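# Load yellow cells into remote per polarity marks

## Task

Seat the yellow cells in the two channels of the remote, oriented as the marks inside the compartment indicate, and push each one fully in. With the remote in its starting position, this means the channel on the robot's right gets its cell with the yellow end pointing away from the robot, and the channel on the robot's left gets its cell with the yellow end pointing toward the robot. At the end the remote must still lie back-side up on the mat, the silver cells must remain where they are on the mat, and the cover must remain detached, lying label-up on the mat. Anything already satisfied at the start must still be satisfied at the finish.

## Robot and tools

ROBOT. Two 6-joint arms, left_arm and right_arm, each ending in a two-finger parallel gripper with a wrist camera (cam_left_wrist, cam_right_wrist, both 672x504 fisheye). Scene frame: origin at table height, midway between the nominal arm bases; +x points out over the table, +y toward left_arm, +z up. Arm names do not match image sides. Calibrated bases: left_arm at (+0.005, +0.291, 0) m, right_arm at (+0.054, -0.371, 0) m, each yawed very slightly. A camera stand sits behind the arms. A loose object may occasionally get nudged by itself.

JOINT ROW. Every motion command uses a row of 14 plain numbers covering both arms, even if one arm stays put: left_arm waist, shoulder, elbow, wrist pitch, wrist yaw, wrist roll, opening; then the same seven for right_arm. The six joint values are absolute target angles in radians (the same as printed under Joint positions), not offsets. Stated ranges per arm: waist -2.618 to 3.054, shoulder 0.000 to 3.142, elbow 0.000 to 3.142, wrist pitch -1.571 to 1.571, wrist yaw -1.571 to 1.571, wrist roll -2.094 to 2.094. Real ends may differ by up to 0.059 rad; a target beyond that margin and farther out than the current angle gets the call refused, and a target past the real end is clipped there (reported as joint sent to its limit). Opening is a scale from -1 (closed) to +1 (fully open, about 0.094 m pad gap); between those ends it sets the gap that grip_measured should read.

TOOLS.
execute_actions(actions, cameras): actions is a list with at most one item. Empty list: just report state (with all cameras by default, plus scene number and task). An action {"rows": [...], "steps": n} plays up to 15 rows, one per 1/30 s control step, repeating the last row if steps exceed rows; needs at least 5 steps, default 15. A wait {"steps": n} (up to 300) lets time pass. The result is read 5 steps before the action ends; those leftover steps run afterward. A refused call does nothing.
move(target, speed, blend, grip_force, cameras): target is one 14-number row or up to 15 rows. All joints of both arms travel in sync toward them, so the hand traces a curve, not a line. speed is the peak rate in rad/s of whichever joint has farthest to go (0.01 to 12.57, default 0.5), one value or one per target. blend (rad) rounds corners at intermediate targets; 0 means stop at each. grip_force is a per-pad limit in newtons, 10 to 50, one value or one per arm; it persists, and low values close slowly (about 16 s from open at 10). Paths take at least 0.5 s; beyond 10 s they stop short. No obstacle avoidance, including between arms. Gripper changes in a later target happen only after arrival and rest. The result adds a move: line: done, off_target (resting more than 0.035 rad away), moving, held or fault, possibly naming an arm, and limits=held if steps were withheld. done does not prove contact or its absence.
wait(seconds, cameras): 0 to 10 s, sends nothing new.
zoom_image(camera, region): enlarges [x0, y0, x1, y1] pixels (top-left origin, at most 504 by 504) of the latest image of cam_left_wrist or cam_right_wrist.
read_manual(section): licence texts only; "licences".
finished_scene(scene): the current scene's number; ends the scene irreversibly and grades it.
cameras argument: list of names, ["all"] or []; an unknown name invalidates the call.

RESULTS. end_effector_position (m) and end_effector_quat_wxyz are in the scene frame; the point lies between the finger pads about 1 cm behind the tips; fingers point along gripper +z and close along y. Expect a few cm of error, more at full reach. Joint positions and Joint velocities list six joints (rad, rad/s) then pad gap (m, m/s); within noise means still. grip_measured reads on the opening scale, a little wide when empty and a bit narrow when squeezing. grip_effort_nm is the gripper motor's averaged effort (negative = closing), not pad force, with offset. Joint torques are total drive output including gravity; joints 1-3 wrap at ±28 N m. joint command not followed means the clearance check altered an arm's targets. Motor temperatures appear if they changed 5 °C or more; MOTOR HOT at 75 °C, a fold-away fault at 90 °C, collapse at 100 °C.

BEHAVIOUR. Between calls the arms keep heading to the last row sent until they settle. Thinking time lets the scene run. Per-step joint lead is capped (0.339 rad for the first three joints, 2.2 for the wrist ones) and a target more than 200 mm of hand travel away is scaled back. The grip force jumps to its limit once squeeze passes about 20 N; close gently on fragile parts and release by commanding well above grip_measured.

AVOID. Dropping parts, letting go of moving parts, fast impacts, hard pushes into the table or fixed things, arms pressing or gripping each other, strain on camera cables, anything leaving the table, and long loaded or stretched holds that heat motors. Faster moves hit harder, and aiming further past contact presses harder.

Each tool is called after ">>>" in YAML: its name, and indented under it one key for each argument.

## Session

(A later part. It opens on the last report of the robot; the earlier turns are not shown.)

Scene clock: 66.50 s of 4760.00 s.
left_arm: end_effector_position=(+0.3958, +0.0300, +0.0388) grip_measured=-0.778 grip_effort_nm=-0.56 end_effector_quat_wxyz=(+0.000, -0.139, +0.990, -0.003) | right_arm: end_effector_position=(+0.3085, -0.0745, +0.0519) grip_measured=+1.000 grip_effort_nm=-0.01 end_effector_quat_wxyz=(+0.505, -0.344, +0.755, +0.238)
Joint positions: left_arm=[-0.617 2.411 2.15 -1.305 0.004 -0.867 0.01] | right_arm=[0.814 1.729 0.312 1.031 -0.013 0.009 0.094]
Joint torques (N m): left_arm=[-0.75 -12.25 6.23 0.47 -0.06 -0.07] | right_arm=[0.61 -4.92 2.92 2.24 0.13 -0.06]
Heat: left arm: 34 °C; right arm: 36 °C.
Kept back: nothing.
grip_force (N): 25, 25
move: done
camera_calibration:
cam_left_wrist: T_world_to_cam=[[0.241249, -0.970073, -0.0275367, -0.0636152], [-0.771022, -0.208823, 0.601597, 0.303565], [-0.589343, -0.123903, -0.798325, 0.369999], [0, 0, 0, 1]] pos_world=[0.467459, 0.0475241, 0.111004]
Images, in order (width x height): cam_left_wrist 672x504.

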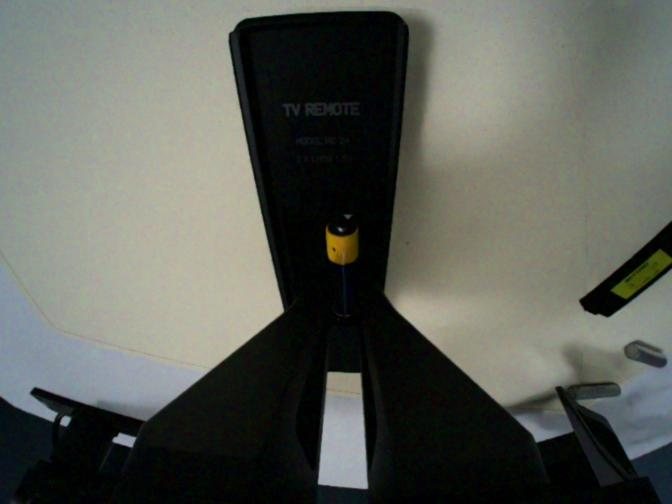

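>>> move:
  target:
    - [-0.635,2.426,2.155,-1.294,0,-0.875,-1,0.819,1.741,0.3,1.041,0,0,1]
  speed: 0.05
  cameras: ["all"]

>>> zoom_image:
  camera: "cam_left_wrist"
  region: [260, 150, 430, 330]

>>> zoom_image:
  camera: "cam_right_wrist"
  region: [240, 30, 450, 205]

Scene clock: 67.53 s of 4760.00 s.
left_arm: end_effector_position=(+0.3937, +0.0269, +0.0388) grip_measured=-0.778 grip_effort_nm=-0.56 end_effector_quat_wxyz=(+0.001, -0.134, +0.991, -0.003) | right_arm: end_effector_position=(+0.3085, -0.0745, +0.0519) grip_measured=+1.000 grip_effort_nm=-0.01 end_effector_quat_wxyz=(+0.505, -0.344, +0.755, +0.238)
Joint positions: left_arm=[-0.626 2.411 2.15 -1.305 0.003 -0.867 0.01] | right_arm=[0.814 1.729 0.312 1.031 -0.013 0.009 0.094]
Joint torques (N m): left_arm=[-0.72 -12.12 7.77 0.39 -0.04 -0.08] | right_arm=[0.61 -4.92 2.92 2.24 0.13 -0.06]
Heat: left arm: 34 °C; right arm: 36 °C.
Kept back: nothing.
grip_force (N): 25, 25
move: done
camera_calibration:
cam_left_wrist: T_world_to_cam=[[0.233067, -0.972048, -0.0283414, -0.0628502], [-0.773135, -0.202894, 0.600912, 0.301968], [-0.589866, -0.118141, -0.798812, 0.368476], [0, 0, 0, 1]] pos_world=[0.465462, 0.0437064, 0.111106]
cam_right_wrist: T_world_to_cam=[[0.780606, -0.623036, -0.0498056, -0.281538], [-0.560706, -0.662844, -0.496232, 0.162243], [0.276157, 0.415288, -0.86676, 0.0867334], [0, 0, 0, 1]] pos_world=[0.286789, -0.103886, 0.141665]

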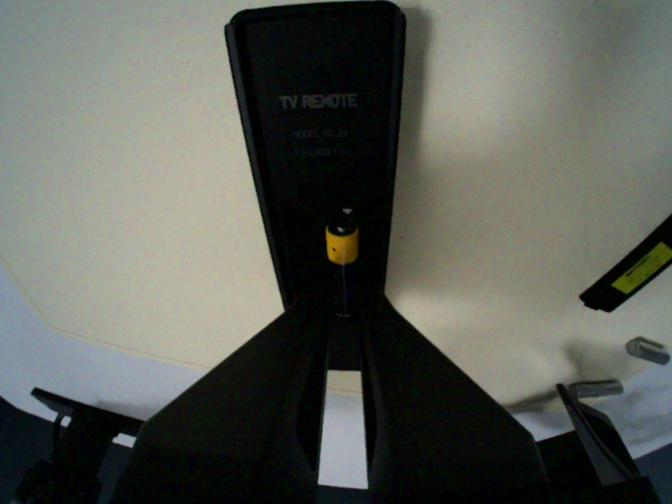

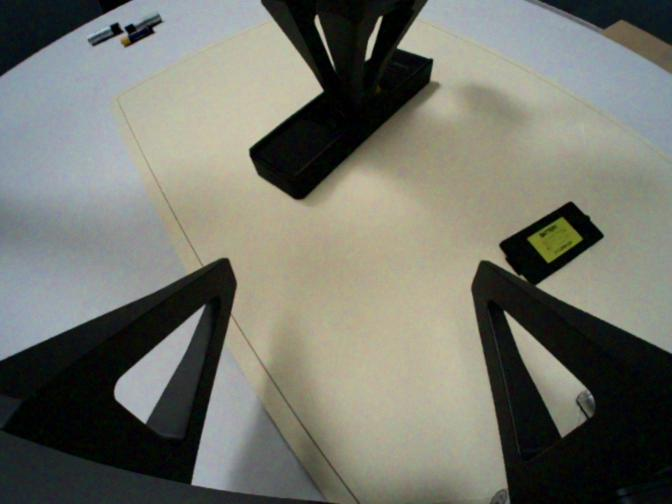

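Scaled by 2.800 from the camera's 672x504 image, which has a finer 960x720 frame.

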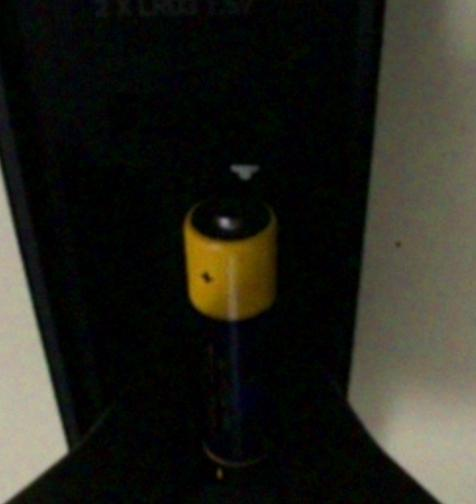

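Scaled by 2.400 from the camera's 672x504 image, which has a finer 960x720 frame.

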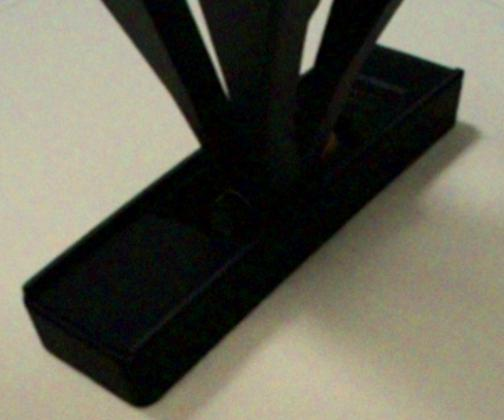

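>>> move:
  target:
    - [-0.635,2.426,2.19,-1.33,0,-0.875,-1,0.819,1.741,0.3,1.041,0,0,1]
  speed: 0.05
  cameras: ["cam_left_wrist"]

>>> zoom_image:
  camera: "cam_left_wrist"
  region: [260, 150, 430, 330]

Scene clock: 69.10 s of 4760.00 s.
left_arm: end_effector_position=(+0.3939, +0.0267, +0.0425) grip_measured=-0.778 grip_effort_nm=-0.56 end_effector_quat_wxyz=(+0.001, -0.134, +0.991, -0.003) | right_arm: end_effector_position=(+0.3085, -0.0745, +0.0519) grip_measured=+1.000 grip_effort_nm=-0.01 end_effector_quat_wxyz=(+0.505, -0.344, +0.755, +0.238)
Joint positions: left_arm=[-0.626 2.411 2.165 -1.319 0.003 -0.867 0.01] | right_arm=[0.814 1.729 0.312 1.031 -0.013 0.009 0.094]
Joint torques (N m): left_arm=[-0.76 -12.27 9.81 0.18 -0.03 -0.08] | right_arm=[0.61 -4.92 2.92 2.24 0.13 -0.06]
Heat: left arm: 34 °C; right arm: 36 °C.
Kept back: nothing.
grip_force (N): 25, 25
move: done
camera_calibration:
cam_left_wrist: T_world_to_cam=[[0.233086, -0.972061, -0.027704, -0.0629692], [-0.773543, -0.202598, 0.600488, 0.300103], [-0.589324, -0.118535, -0.799154, 0.371342], [0, 0, 0, 1]] pos_world=[0.465661, 0.0436074, 0.114807]
Images, in order (width x height): cam_left_wrist 672x504.

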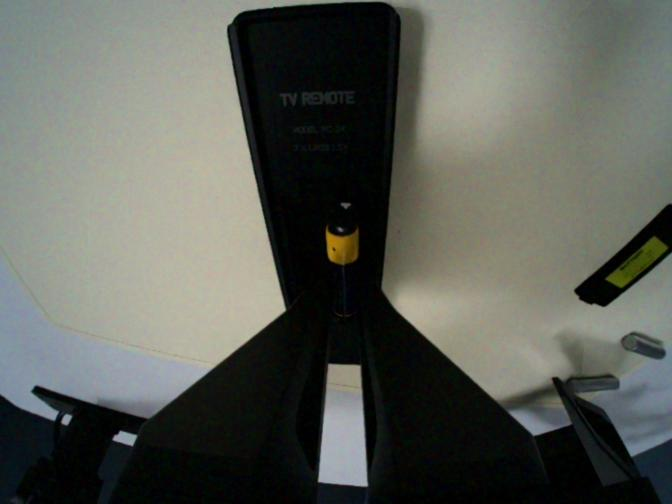

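Scaled by 2.800 from the camera's 672x504 image, which has a finer 960x720 frame.

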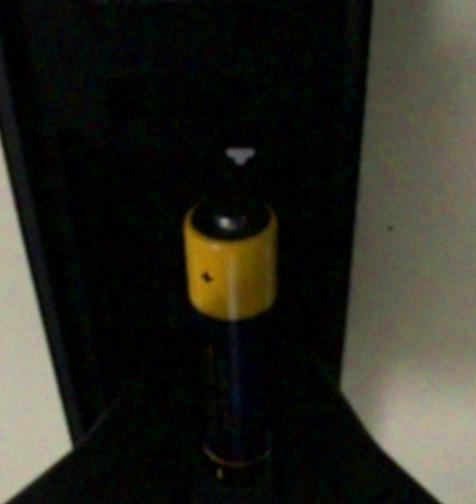

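>>> move:
  target:
    - [-0.635,2.426,2.142,-1.294,0,-0.875,-1,0.819,1.741,0.3,1.041,0,0,1]
  speed: 0.05
  cameras: ["cam_left_wrist"]

>>> zoom_image:
  camera: "cam_left_wrist"
  region: [260, 150, 430, 330]

Scene clock: 70.80 s of 4760.00 s.
left_arm: end_effector_position=(+0.3940, +0.0267, +0.0398) grip_measured=-0.778 grip_effort_nm=-0.56 end_effector_quat_wxyz=(+0.001, -0.134, +0.991, -0.003) | right_arm: end_effector_position=(+0.3085, -0.0745, +0.0520) grip_measured=+1.000 grip_effort_nm=-0.01 end_effector_quat_wxyz=(+0.505, -0.344, +0.755, +0.238)
Joint positions: left_arm=[-0.626 2.411 2.154 -1.308 0.003 -0.867 0.01] | right_arm=[0.814 1.729 0.312 1.031 -0.013 0.009 0.094]
Joint torques (N m): left_arm=[-0.72 -12.22 6.24 0.43 -0.04 -0.06] | right_arm=[0.61 -4.93 2.92 2.24 0.13 -0.06]
Heat: left arm: 34 °C; right arm: 36 °C.
Kept back: nothing.
grip_force (N): 25, 25
move: done
camera_calibration:
cam_left_wrist: T_world_to_cam=[[0.233138, -0.972057, -0.0274081, -0.0631007], [-0.773722, -0.202495, 0.600292, 0.301825], [-0.589068, -0.118744, -0.799311, 0.369092], [0, 0, 0, 1]] pos_world=[0.46566, 0.0436079, 0.112107]
Images, in order (width x height): cam_left_wrist 672x504.

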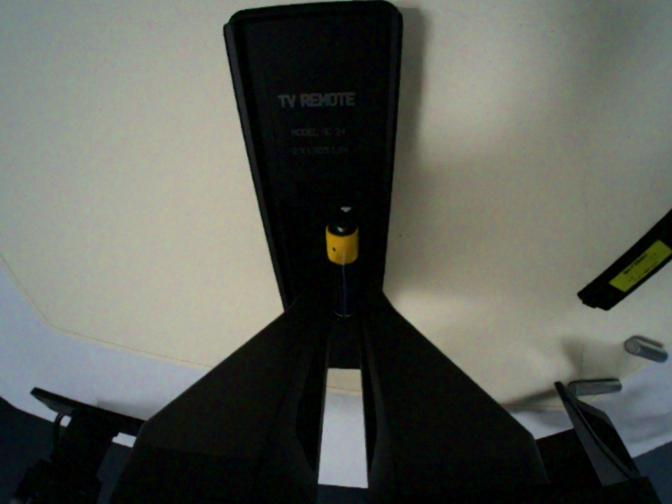

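Scaled by 2.800 from the camera's 672x504 image, which has a finer 960x720 frame.

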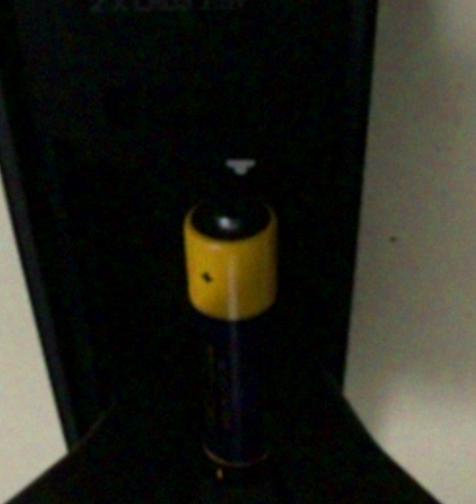

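>>> move:
  target:
    - [-0.633,2.426,2.138,-1.292,0,-0.867,-0.62,0.819,1.741,0.3,1.041,0,0,1]
  speed: 0.05
  cameras: ["all"]

>>> zoom_image:
  camera: "cam_left_wrist"
  region: [260, 150, 430, 330]

>>> zoom_image:
  camera: "cam_right_wrist"
  region: [300, 30, 450, 155]

Scene clock: 71.73 s of 4760.00 s.
left_arm: end_effector_position=(+0.3935, +0.0277, +0.0398) grip_measured=-0.623 grip_effort_nm=0.17 end_effector_quat_wxyz=(+0.001, -0.134, +0.991, +0.000) | right_arm: end_effector_position=(+0.3085, -0.0745, +0.0520) grip_measured=+1.000 grip_effort_nm=-0.01 end_effector_quat_wxyz=(+0.505, -0.344, +0.755, +0.238)
Joint positions: left_arm=[-0.626 2.411 2.154 -1.312 -0.001 -0.867 0.018] | right_arm=[0.814 1.729 0.312 1.031 -0.013 0.009 0.094]
Joint torques (N m): left_arm=[-0.62 -12.26 5.9 0.49 0.02 0.01] | right_arm=[0.61 -4.93 2.93 2.24 0.13 -0.06]
Heat: left arm: 34 °C; right arm: 36 °C.
Kept back: nothing.
grip_force (N): 25, 25
move: done
camera_calibration:
cam_left_wrist: T_world_to_cam=[[0.233082, -0.971911, -0.0325677, -0.0617631], [-0.773003, -0.205493, 0.600199, 0.301543], [-0.590033, -0.114721, -0.799187, 0.369256], [0, 0, 0, 1]] pos_world=[0.465362, 0.0442978, 0.112107]
cam_right_wrist: T_world_to_cam=[[0.780599, -0.62304, -0.0498567, -0.281529], [-0.560618, -0.662654, -0.496586, 0.162289], [0.276355, 0.415585, -0.866555, 0.0866785], [0, 0, 0, 1]] pos_world=[0.28679, -0.103885, 0.141666]

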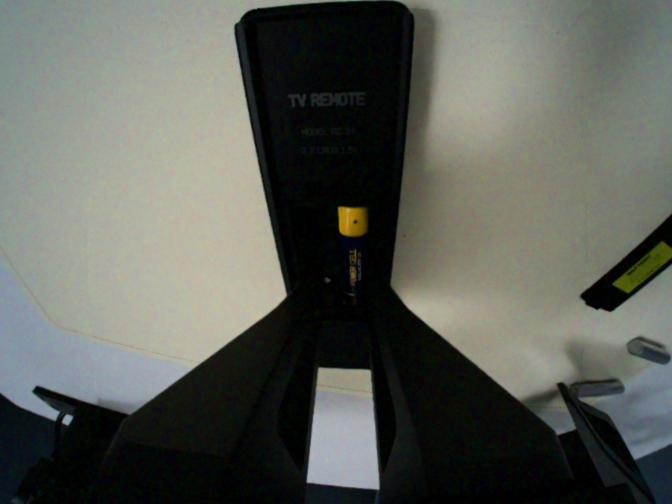

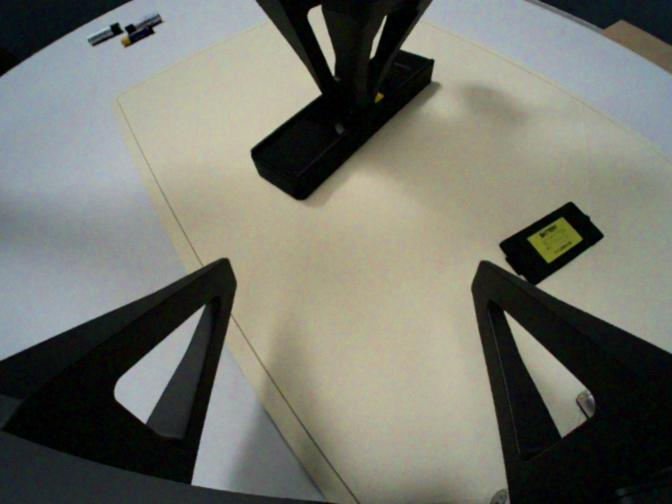

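Scaled by 2.800 from the camera's 672x504 image, which has a finer 960x720 frame.

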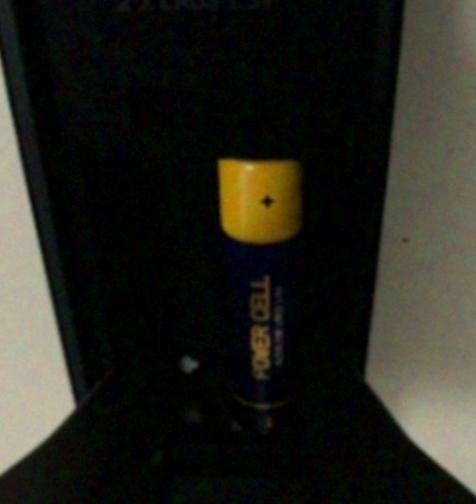

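Scaled by 3.360 from the camera's 672x504 image, which has a finer 960x720 frame.

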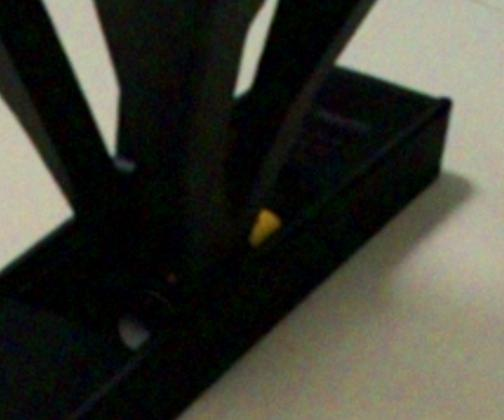

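>>> move:
  target:
    - [-0.626,2.44,2.32,-1.446,0,-0.867,-0.62,0.819,1.741,0.3,1.041,0,0,1]
    - [-0.6,1.809,1.11,-0.19,0,0,-0.3,0.819,1.741,0.3,1.041,0,0,1]
  speed: [0.2,0.8]
  blend: [0.05,0]
  cameras: ["all"]

>>> zoom_image:
  camera: "cam_left_wrist"
  region: [270, 190, 450, 350]

>>> zoom_image:
  camera: "cam_right_wrist"
  region: [300, 30, 450, 155]

Scene clock: 75.80 s of 4760.00 s.
left_arm: end_effector_position=(+0.3942, +0.0377, +0.0550) grip_measured=-0.303 grip_effort_nm=0.16 end_effector_quat_wxyz=(+0.301, +0.268, +0.911, -0.091) | right_arm: end_effector_position=(+0.3085, -0.0745, +0.0520) grip_measured=+1.000 grip_effort_nm=-0.01 end_effector_quat_wxyz=(+0.505, -0.344, +0.755, +0.238)
Joint positions: left_arm=[-0.607 1.843 1.121 -0.208 0 -0.006 0.033] | right_arm=[0.814 1.729 0.312 1.031 -0.013 0.009 0.094]
Joint torques (N m): left_arm=[0.57 -12.41 6.71 1.65 0.02 0.08] | right_arm=[0.61 -4.92 2.92 2.24 0.13 -0.06]
Heat: left arm: 34 °C; right arm: 37 °C.
Kept back: nothing.
grip_force (N): 25, 25
move: done
camera_calibration:
cam_left_wrist: T_world_to_cam=[[-0.548206, -0.83519, -0.0439018, 0.251675], [-0.836105, 0.548547, 0.00494928, 0.324081], [0.0199486, 0.0394198, -0.999024, 0.14766], [0, 0, 0, 1]] pos_world=[0.40599, 0.0266025, 0.156961]
cam_right_wrist: T_world_to_cam=[[0.780599, -0.62304, -0.0498567, -0.281529], [-0.560618, -0.662654, -0.496586, 0.162289], [0.276355, 0.415585, -0.866555, 0.0866785], [0, 0, 0, 1]] pos_world=[0.28679, -0.103885, 0.141666]

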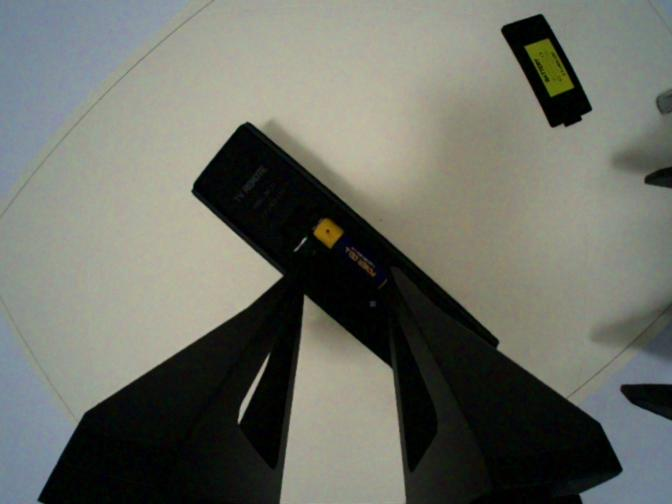

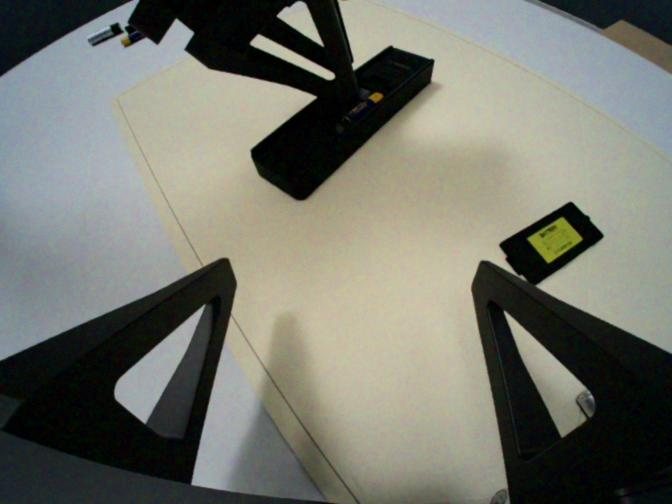

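Scaled by 2.800 from the camera's 672x504 image, which has a finer 960x720 frame.

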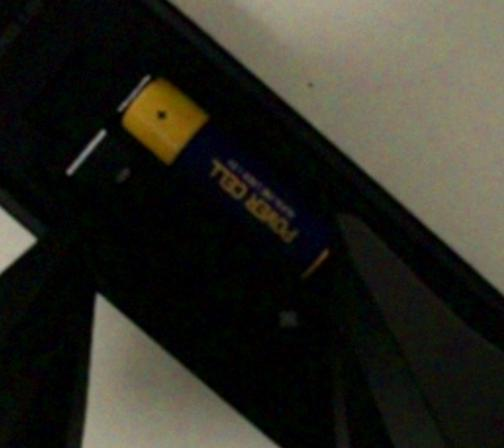

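Scaled by 3.360 from the camera's 672x504 image, which has a finer 960x720 frame.

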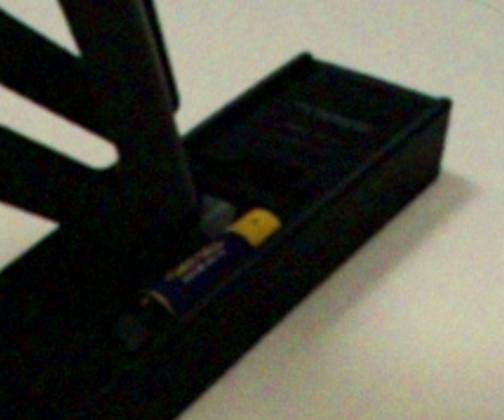

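>>> move:
  target:
    - [-0.6,1.809,1.25,-0.33,0,0,-0.3,0.819,1.741,0.3,1.041,0,0,1]
    - [0.25,1.772,1.345,-1.144,0,0.248,-0.5,0.819,1.741,0.3,1.041,0,0,1]
  speed: [0.5,0.9]
  blend: [0.08,0]
  cameras: ["cam_left_wrist"]

>>> zoom_image:
  camera: "cam_left_wrist"
  region: [230, 150, 450, 320]

Scene clock: 79.23 s of 4760.00 s.
left_arm: end_effector_position=(+0.3050, +0.3800, +0.0645) grip_measured=-0.497 grip_effort_nm=-0.15 end_effector_quat_wxyz=(-0.024, -0.021, +0.999, -0.003) | right_arm: end_effector_position=(+0.3085, -0.0745, +0.0520) grip_measured=+1.000 grip_effort_nm=-0.01 end_effector_quat_wxyz=(+0.505, -0.344, +0.755, +0.238)
Joint positions: left_arm=[0.254 1.803 1.319 -1.136 -0.007 0.24 0.024] | right_arm=[0.814 1.729 0.312 1.031 -0.013 0.009 0.094]
Joint torques (N m): left_arm=[-0.35 -11.07 9.52 0.12 0.08 0.11] | right_arm=[0.59 -4.93 2.92 2.24 0.13 -0.06]
Heat: left arm: 35 °C; right arm: 37 °C.
Kept back: nothing.
grip_force (N): 25, 25
move: done; blend cut to 0.07 rad at target 1
camera_calibration:
cam_left_wrist: T_world_to_cam=[[0.00667758, -0.999619, -0.0267798, 0.381242], [-0.768336, -0.0222691, 0.639659, 0.217068], [-0.640012, 0.0163045, -0.768192, 0.340602], [0, 0, 0, 1]] pos_world=[0.382225, 0.380378, 0.133008]
Images, in order (width x height): cam_left_wrist 672x504.

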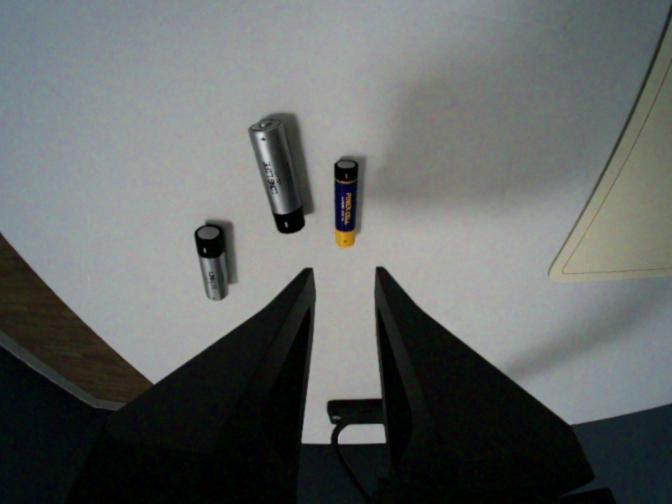

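Scaled by 2.291 from the camera's 672x504 image, which has a finer 960x720 frame.

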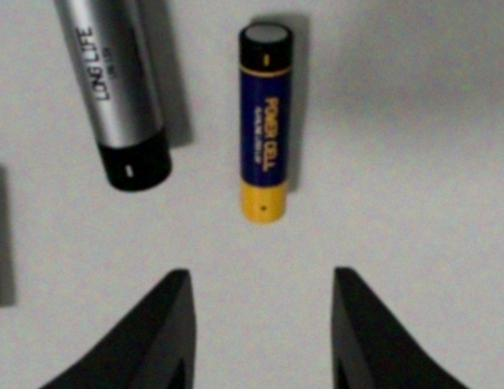

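>>> move:
  target:
    - [0.248,1.8,1.29,-1.05,0,0.268,-0.5,0.819,1.741,0.3,1.041,0,0,1]
    - [0.248,1.853,1.205,-0.93,0,0.268,-0.5,0.819,1.741,0.3,1.041,0,0,1]
  speed: [0.3,0.2]
  cameras: ["cam_left_wrist"]

>>> zoom_image:
  camera: "cam_left_wrist"
  region: [260, 200, 430, 330]

Scene clock: 82.40 s of 4760.00 s.
left_arm: end_effector_position=(+0.3157, +0.3831, +0.0290) grip_measured=-0.497 grip_effort_nm=-0.15 end_effector_quat_wxyz=(+0.001, -0.011, +1.000, +0.004) | right_arm: end_effector_position=(+0.3085, -0.0745, +0.0520) grip_measured=+1.000 grip_effort_nm=-0.01 end_effector_quat_wxyz=(+0.505, -0.344, +0.755, +0.238)
Joint positions: left_arm=[0.254 1.836 1.214 -0.945 -0.007 0.26 0.024] | right_arm=[0.814 1.729 0.312 1.031 -0.013 0.009 0.094]
Joint torques (N m): left_arm=[-0.51 -6.87 5.93 0.45 0.07 0.11] | right_arm=[0.61 -4.92 2.92 2.24 0.13 -0.06]
Heat: left arm: 35 °C; right arm: 37 °C.
Kept back: nothing.
grip_force (N): 25, 25
move: done
camera_calibration:
cam_left_wrist: T_world_to_cam=[[-0.0118301, -0.99908, -0.0412114, 0.389443], [-0.800263, -0.0152512, 0.599456, 0.256504], [-0.599533, 0.0400716, -0.799346, 0.299147], [0, 0, 0, 1]] pos_world=[0.389226, 0.38101, 0.101409]
Images, in order (width x height): cam_left_wrist 672x504.

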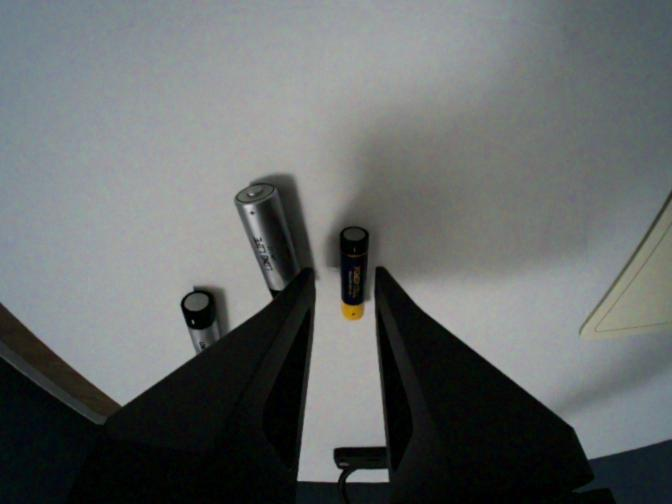

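Scaled by 2.965 from the camera's 672x504 image, which has a finer 960x720 frame.

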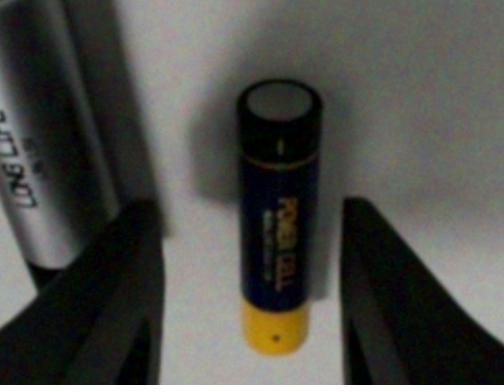

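>>> move:
  target:
    - [0.236,1.846,1.216,-0.945,0,0.268,-0.5,0.819,1.741,0.3,1.041,0,0,1]
  speed: [0.1]
  cameras: ["cam_left_wrist"]

>>> zoom_image:
  camera: "cam_left_wrist"
  region: [260, 200, 430, 330]

Scene clock: 83.33 s of 4760.00 s.
left_arm: end_effector_position=(+0.3167, +0.3798, +0.0290) grip_measured=-0.497 grip_effort_nm=-0.15 end_effector_quat_wxyz=(+0.001, -0.006, +1.000, +0.004) | right_arm: end_effector_position=(+0.3085, -0.0745, +0.0520) grip_measured=+1.000 grip_effort_nm=-0.01 end_effector_quat_wxyz=(+0.505, -0.344, +0.755, +0.238)
Joint positions: left_arm=[0.243 1.836 1.214 -0.945 -0.007 0.26 0.024] | right_arm=[0.814 1.729 0.312 1.031 -0.013 0.009 0.094]
Joint torques (N m): left_arm=[-0.64 -7.46 7.01 0.27 0.06 0.12] | right_arm=[0.61 -4.93 2.92 2.24 0.13 -0.06]
Heat: left arm: 34 °C; right arm: 37 °C.
Kept back: nothing.
grip_force (N): 25, 25
move: done
camera_calibration:
cam_left_wrist: T_world_to_cam=[[-0.0224277, -0.998893, -0.0413382, 0.389418], [-0.800638, -0.00681724, 0.59911, 0.254323], [-0.598729, 0.0465336, -0.799599, 0.297248], [0, 0, 0, 1]] pos_world=[0.390325, 0.376889, 0.10141]
Images, in order (width x height): cam_left_wrist 672x504.

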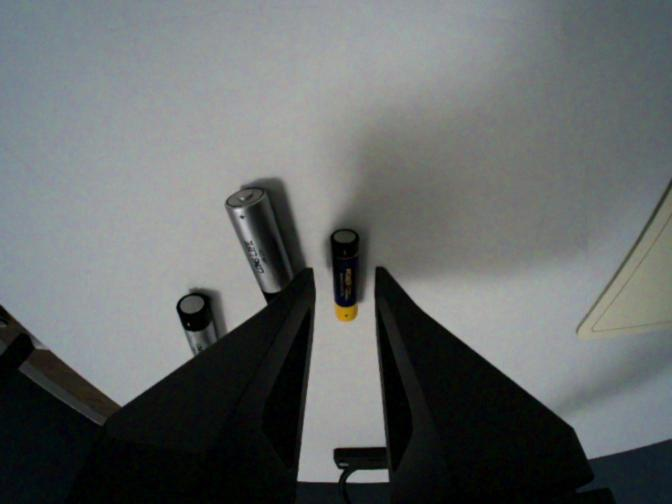

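Scaled by 2.965 from the camera's 672x504 image, which has a finer 960x720 frame.

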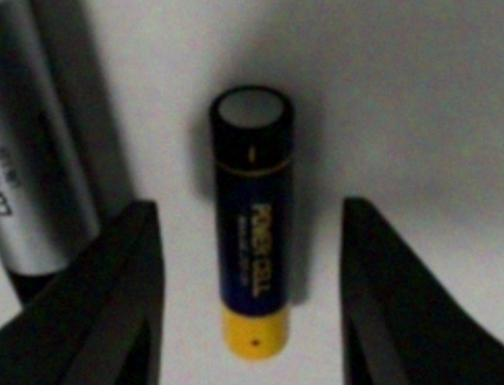

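>>> move:
  target:
    - [0.24,1.864,1.183,-0.898,0,0.268,-0.58,0.819,1.741,0.3,1.041,0,0,1]
  speed: [0.15]
  cameras: ["cam_left_wrist"]

>>> zoom_image:
  camera: "cam_left_wrist"
  region: [260, 200, 430, 330]

Scene clock: 84.57 s of 4760.00 s.
left_arm: end_effector_position=(+0.3165, +0.3795, +0.0212) grip_measured=-0.577 grip_effort_nm=-0.15 end_effector_quat_wxyz=(+0.002, -0.005, +1.000, +0.004) | right_arm: end_effector_position=(+0.3085, -0.0745, +0.0520) grip_measured=+1.000 grip_effort_nm=-0.01 end_effector_quat_wxyz=(+0.505, -0.344, +0.755, +0.238)
Joint positions: left_arm=[0.242 1.845 1.193 -0.913 -0.007 0.26 0.02] | right_arm=[0.814 1.729 0.312 1.031 -0.013 0.009 0.094]
Joint torques (N m): left_arm=[-0.17 -6.79 5.79 0.45 0.06 0.11] | right_arm=[0.59 -4.92 2.92 2.24 0.13 -0.06]
Heat: left arm: 34 °C; right arm: 37 °C.
Kept back: nothing.
grip_force (N): 25, 25
move: done
camera_calibration:
cam_left_wrist: T_world_to_cam=[[-0.0235152, -0.998861, -0.0415077, 0.389117], [-0.801088, -0.00601219, 0.598517, 0.258539], [-0.598085, 0.0473256, -0.800034, 0.290362], [0, 0, 0, 1]] pos_world=[0.389924, 0.376486, 0.0937112]
Images, in order (width x height): cam_left_wrist 672x504.

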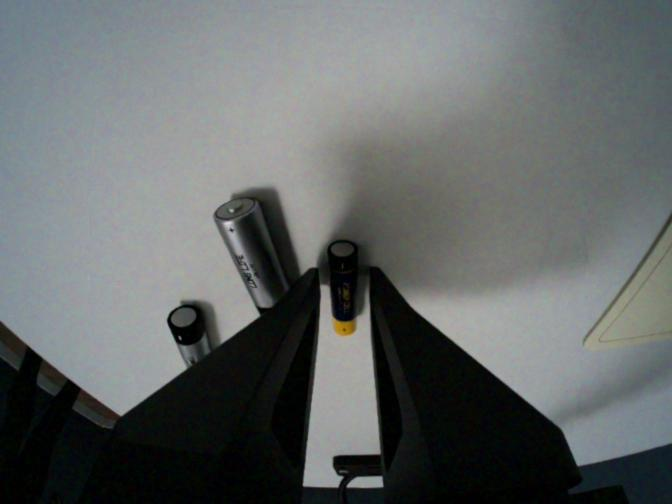

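Scaled by 2.965 from the camera's 672x504 image, which has a finer 960x720 frame.

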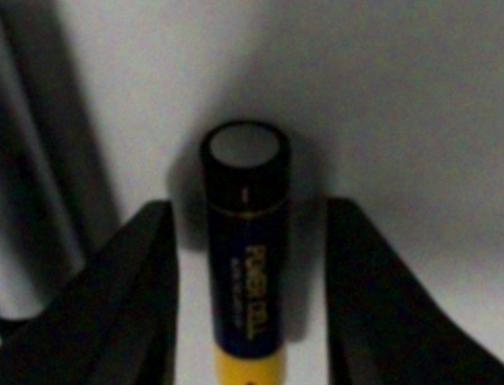

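>>> move:
  target:
    - [0.24,1.87,1.173,-0.888,0,0.268,-0.58,0.819,1.741,0.3,1.041,0,0,1]
  speed: [0.1]
  cameras: []

Scene clock: 85.60 s of 4760.00 s.
left_arm: end_effector_position=(+0.3153, +0.3792, +0.0178) grip_measured=-0.577 grip_effort_nm=-0.15 end_effector_quat_wxyz=(+0.000, -0.005, +1.000, +0.003) | right_arm: end_effector_position=(+0.3085, -0.0745, +0.0520) grip_measured=+1.000 grip_effort_nm=-0.01 end_effector_quat_wxyz=(+0.505, -0.344, +0.755, +0.238)
Joint positions: left_arm=[0.242 1.85 1.185 -0.904 -0.007 0.26 0.02] | right_arm=[0.814 1.729 0.312 1.031 -0.013 0.009 0.094]
Joint torques (N m): left_arm=[-0.28 -6.64 5.56 0.46 0.1 0.09] | right_arm=[0.61 -4.92 2.92 2.24 0.13 -0.06]
Heat: left arm: 34 °C; right arm: 37 °C.
Kept back: nothing.
grip_force (N): 25, 25
move: done
No camera images: "cameras" was empty.

>>> move:
  target:
    - [0.24,1.87,1.173,-0.888,0,0.268,-1,0.819,1.741,0.3,1.041,0,0,1]
  speed: [0.1]
  cameras: ["cam_left_wrist"]

>>> zoom_image:
  camera: "cam_left_wrist"
  region: [260, 200, 430, 350]

Scene clock: 86.87 s of 4760.00 s.
left_arm: end_effector_position=(+0.3158, +0.3793, +0.0178) grip_measured=-0.775 grip_effort_nm=-0.51 end_effector_quat_wxyz=(+0.001, -0.005, +1.000, +0.004) | right_arm: end_effector_position=(+0.3085, -0.0745, +0.0520) grip_measured=+1.000 grip_effort_nm=-0.01 end_effector_quat_wxyz=(+0.505, -0.344, +0.755, +0.238)
Joint positions: left_arm=[0.242 1.85 1.185 -0.902 -0.007 0.26 0.011] | right_arm=[0.814 1.729 0.312 1.031 -0.013 0.009 0.094]
Joint torques (N m): left_arm=[-0.18 -6.71 5.6 0.42 0.07 0.11] | right_arm=[0.61 -4.93 2.92 2.24 0.13 -0.06]
Heat: left arm: 34 °C; right arm: 37 °C.
Kept back: nothing.
grip_force (N): 25, 25
move: done
camera_calibration:
cam_left_wrist: T_world_to_cam=[[-0.0235892, -0.998882, -0.0409639, 0.388744], [-0.799962, -0.00571518, 0.600023, 0.259611], [-0.599587, 0.0469236, -0.798933, 0.287829], [0, 0, 0, 1]] pos_world=[0.389427, 0.376287, 0.0901076]
Images, in order (width x height): cam_left_wrist 672x504.

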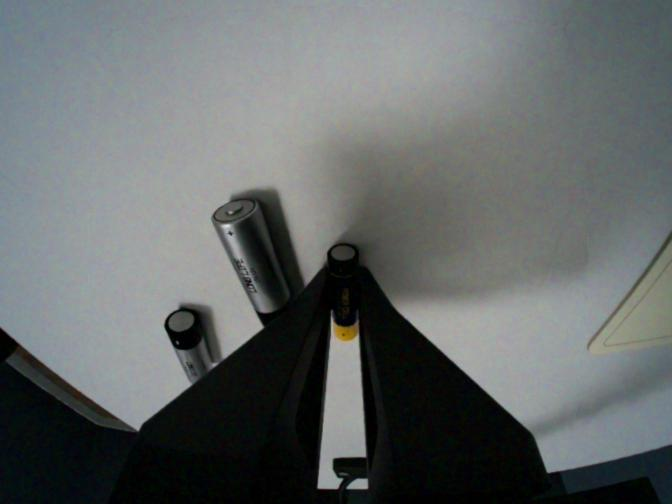

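Scaled by 2.965 from the camera's 672x504 image, which has a finer 960x720 frame.

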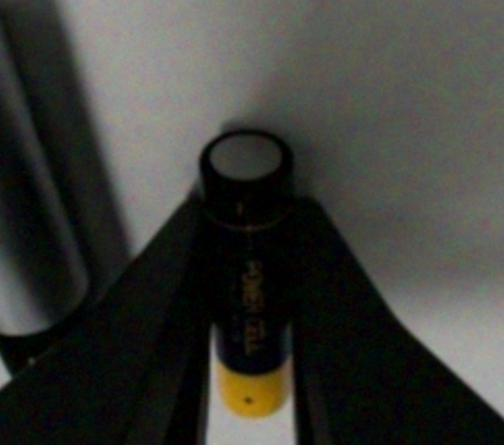

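>>> move:
  target:
    - [0.24,1.765,1.345,-1.15,0,0.268,-1,0.819,1.741,0.3,1.041,0,0,1]
    - [-0.59,2.40,2.25,-1.42,0,-0.852,-1,0.819,1.741,0.3,1.041,0,0,1]
    - [-0.597,2.39,2.135,-1.315,0,-0.852,-1,0.819,1.741,0.3,1.041,0,0,1]
  speed: [0.4,0.7,0.2]
  blend: [0.1,0.03,0]
  cameras: ["all"]

>>> zoom_image:
  camera: "cam_left_wrist"
  region: [260, 150, 430, 330]

>>> zoom_image:
  camera: "cam_right_wrist"
  region: [300, 30, 450, 155]

Scene clock: 91.27 s of 4760.00 s.
left_arm: end_effector_position=(+0.3974, +0.0390, +0.0556) grip_measured=-0.776 grip_effort_nm=-0.56 end_effector_quat_wxyz=(+0.006, -0.136, +0.991, -0.008) | right_arm: end_effector_position=(+0.3085, -0.0745, +0.0520) grip_measured=+1.000 grip_effort_nm=-0.01 end_effector_quat_wxyz=(+0.505, -0.344, +0.755, +0.238)
Joint positions: left_arm=[-0.599 2.371 2.146 -1.326 0.004 -0.844 0.011] | right_arm=[0.814 1.729 0.312 1.031 -0.013 0.009 0.094]
Joint torques (N m): left_arm=[0.14 -11.66 6.34 0.43 -0.04 -0.08] | right_arm=[0.61 -4.92 2.93 2.24 0.13 -0.06]
Heat: left arm: 34 °C; right arm: 37 °C.
Kept back: nothing.
grip_force (N): 25, 25
move: done
camera_calibration:
cam_left_wrist: T_world_to_cam=[[0.236673, -0.971435, -0.0173091, -0.053485], [-0.779242, -0.200429, 0.59381, 0.299923], [-0.580317, -0.127051, -0.804419, 0.382319], [0, 0, 0, 1]] pos_world=[0.468237, 0.0567301, 0.128522]
cam_right_wrist: T_world_to_cam=[[0.780599, -0.62304, -0.0498567, -0.281529], [-0.560618, -0.662654, -0.496586, 0.162289], [0.276355, 0.415585, -0.866555, 0.0866785], [0, 0, 0, 1]] pos_world=[0.28679, -0.103885, 0.141666]

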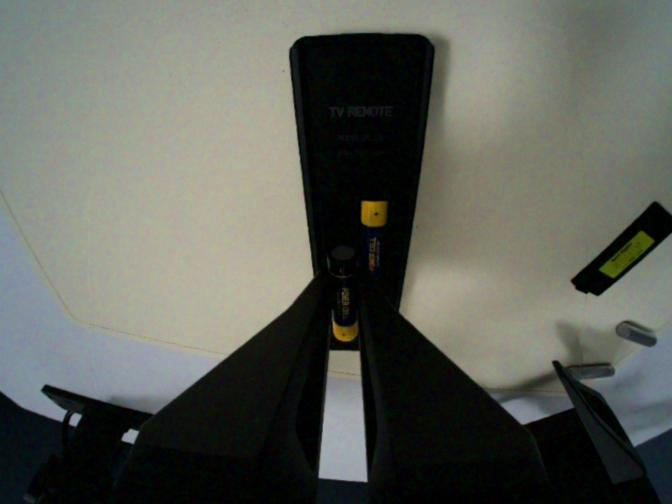

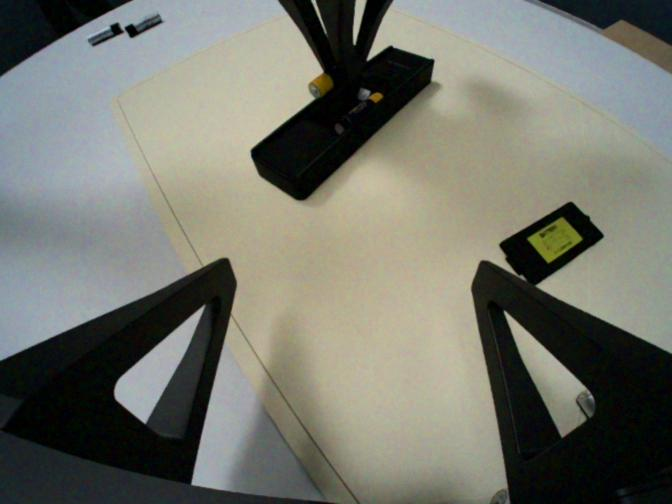

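Scaled by 2.800 from the camera's 672x504 image, which has a finer 960x720 frame.

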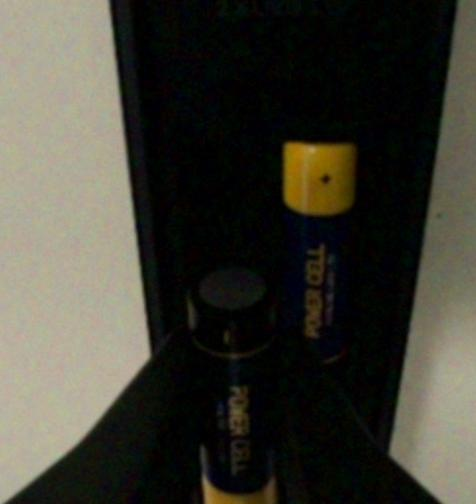

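Scaled by 3.360 from the camera's 672x504 image, which has a finer 960x720 frame.

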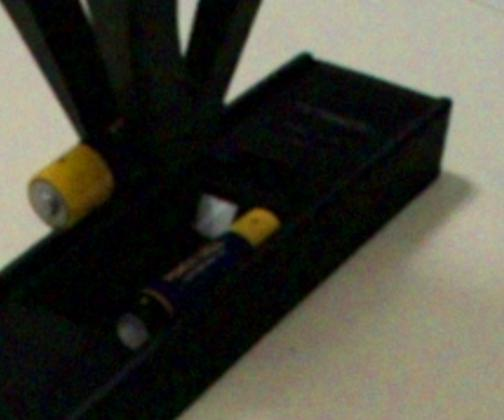

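>>> move:
  target:
    - [-0.594,2.387,2.095,-1.275,0,-0.852,-1,0.819,1.741,0.3,1.041,0,0,1]
  speed: [0.08]
  cameras: ["cam_left_wrist"]

>>> zoom_image:
  camera: "cam_left_wrist"
  region: [260, 150, 430, 330]

Scene clock: 92.80 s of 4760.00 s.
left_arm: end_effector_position=(+0.3976, +0.0388, +0.0457) grip_measured=-0.776 grip_effort_nm=-0.56 end_effector_quat_wxyz=(+0.006, -0.136, +0.991, -0.008) | right_arm: end_effector_position=(+0.3085, -0.0745, +0.0520) grip_measured=+1.000 grip_effort_nm=-0.01 end_effector_quat_wxyz=(+0.505, -0.344, +0.755, +0.238)
Joint positions: left_arm=[-0.599 2.371 2.107 -1.286 0.004 -0.844 0.011] | right_arm=[0.814 1.729 0.312 1.031 -0.013 0.009 0.094]
Joint torques (N m): left_arm=[0.42 -11.97 6.27 0.44 -0.03 -0.05] | right_arm=[0.61 -4.93 2.93 2.24 0.13 -0.06]
Heat: left arm: 34 °C; right arm: 38 °C.
Kept back: nothing.
grip_force (N): 25, 25
move: done
camera_calibration:
cam_left_wrist: T_world_to_cam=[[0.236686, -0.971447, -0.0164639, -0.0538794], [-0.779833, -0.200054, 0.59316, 0.30613], [-0.579517, -0.127554, -0.804916, 0.374194], [0, 0, 0, 1]] pos_world=[0.468335, 0.0566314, 0.118724]
Images, in order (width x height): cam_left_wrist 672x504.

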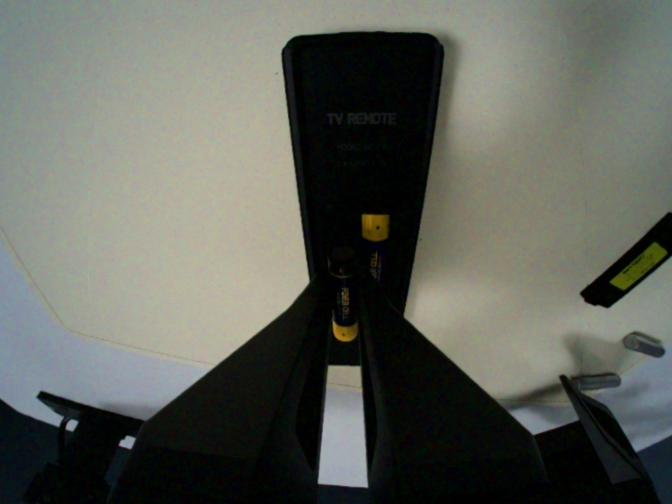

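Scaled by 2.800 from the camera's 672x504 image, which has a finer 960x720 frame.

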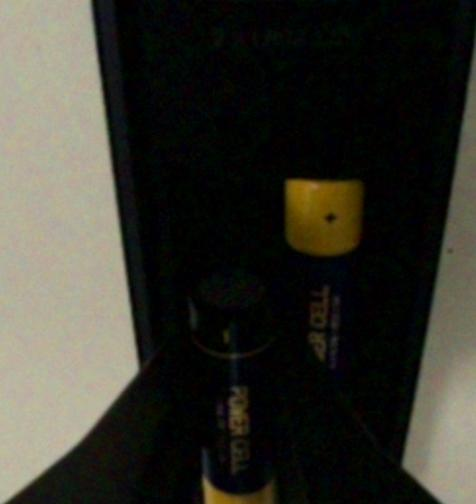

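>>> move:
  target:
    - [-0.592,2.387,2.072,-1.257,0,-0.852,-1,0.819,1.741,0.3,1.041,0,0,1]
  speed: [0.06]
  cameras: ["all"]

>>> zoom_image:
  camera: "cam_left_wrist"
  region: [260, 150, 430, 330]

>>> zoom_image:
  camera: "cam_right_wrist"
  region: [300, 30, 450, 155]

Scene clock: 94.03 s of 4760.00 s.
left_arm: end_effector_position=(+0.3960, +0.0398, +0.0400) grip_measured=-0.776 grip_effort_nm=-0.56 end_effector_quat_wxyz=(+0.004, -0.136, +0.991, -0.006) | right_arm: end_effector_position=(+0.3085, -0.0745, +0.0520) grip_measured=+1.000 grip_effort_nm=-0.01 end_effector_quat_wxyz=(+0.505, -0.344, +0.755, +0.238)
Joint positions: left_arm=[-0.599 2.371 2.084 -1.27 0.004 -0.844 0.011] | right_arm=[0.814 1.729 0.312 1.031 -0.013 0.009 0.094]
Joint torques (N m): left_arm=[0.61 -11.89 6.2 0.44 -0.06 -0.07] | right_arm=[0.61 -4.92 2.93 2.24 0.13 -0.06]
Heat: left arm: 34 °C; right arm: 38 °C.
Kept back: nothing.
grip_force (N): 25, 25
move: done
camera_calibration:
cam_left_wrist: T_world_to_cam=[[0.23657, -0.971384, -0.0211535, -0.0524684], [-0.776566, -0.202119, 0.596735, 0.307173], [-0.583934, -0.124743, -0.802159, 0.370408], [0, 0, 0, 1]] pos_world=[0.467246, 0.0573243, 0.112715]
cam_right_wrist: T_world_to_cam=[[0.780599, -0.62304, -0.0498567, -0.281529], [-0.560618, -0.662654, -0.496586, 0.162289], [0.276355, 0.415585, -0.866555, 0.0866785], [0, 0, 0, 1]] pos_world=[0.28679, -0.103885, 0.141666]

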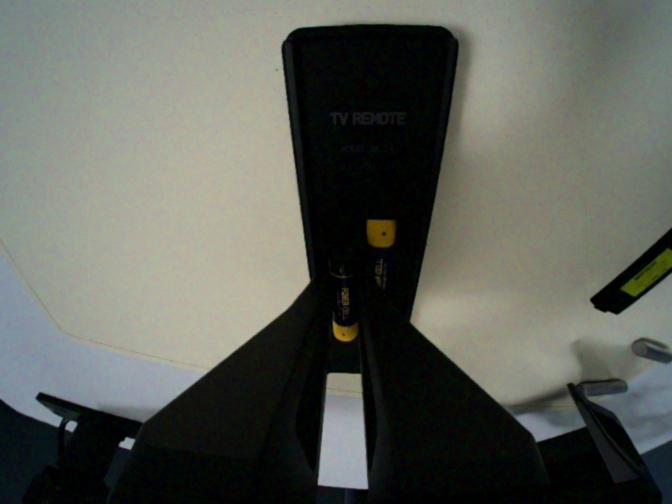

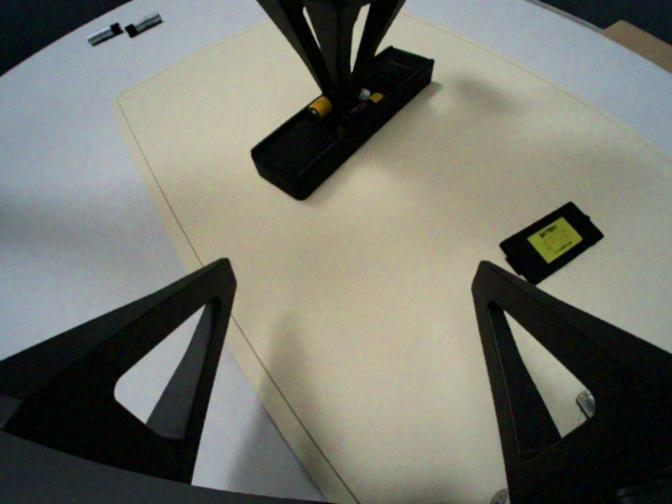

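Scaled by 2.800 from the camera's 672x504 image, which has a finer 960x720 frame.

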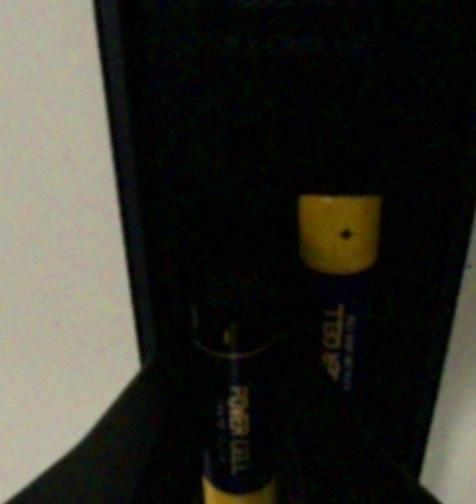

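Scaled by 3.360 from the camera's 672x504 image, which has a finer 960x720 frame.

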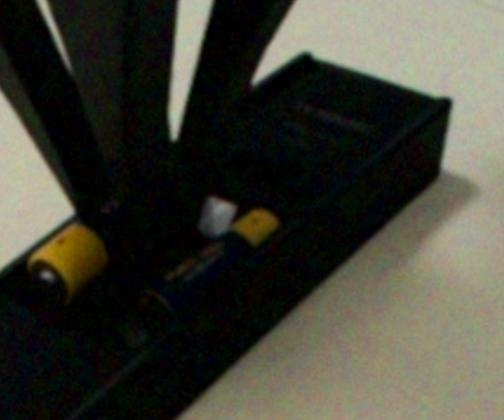

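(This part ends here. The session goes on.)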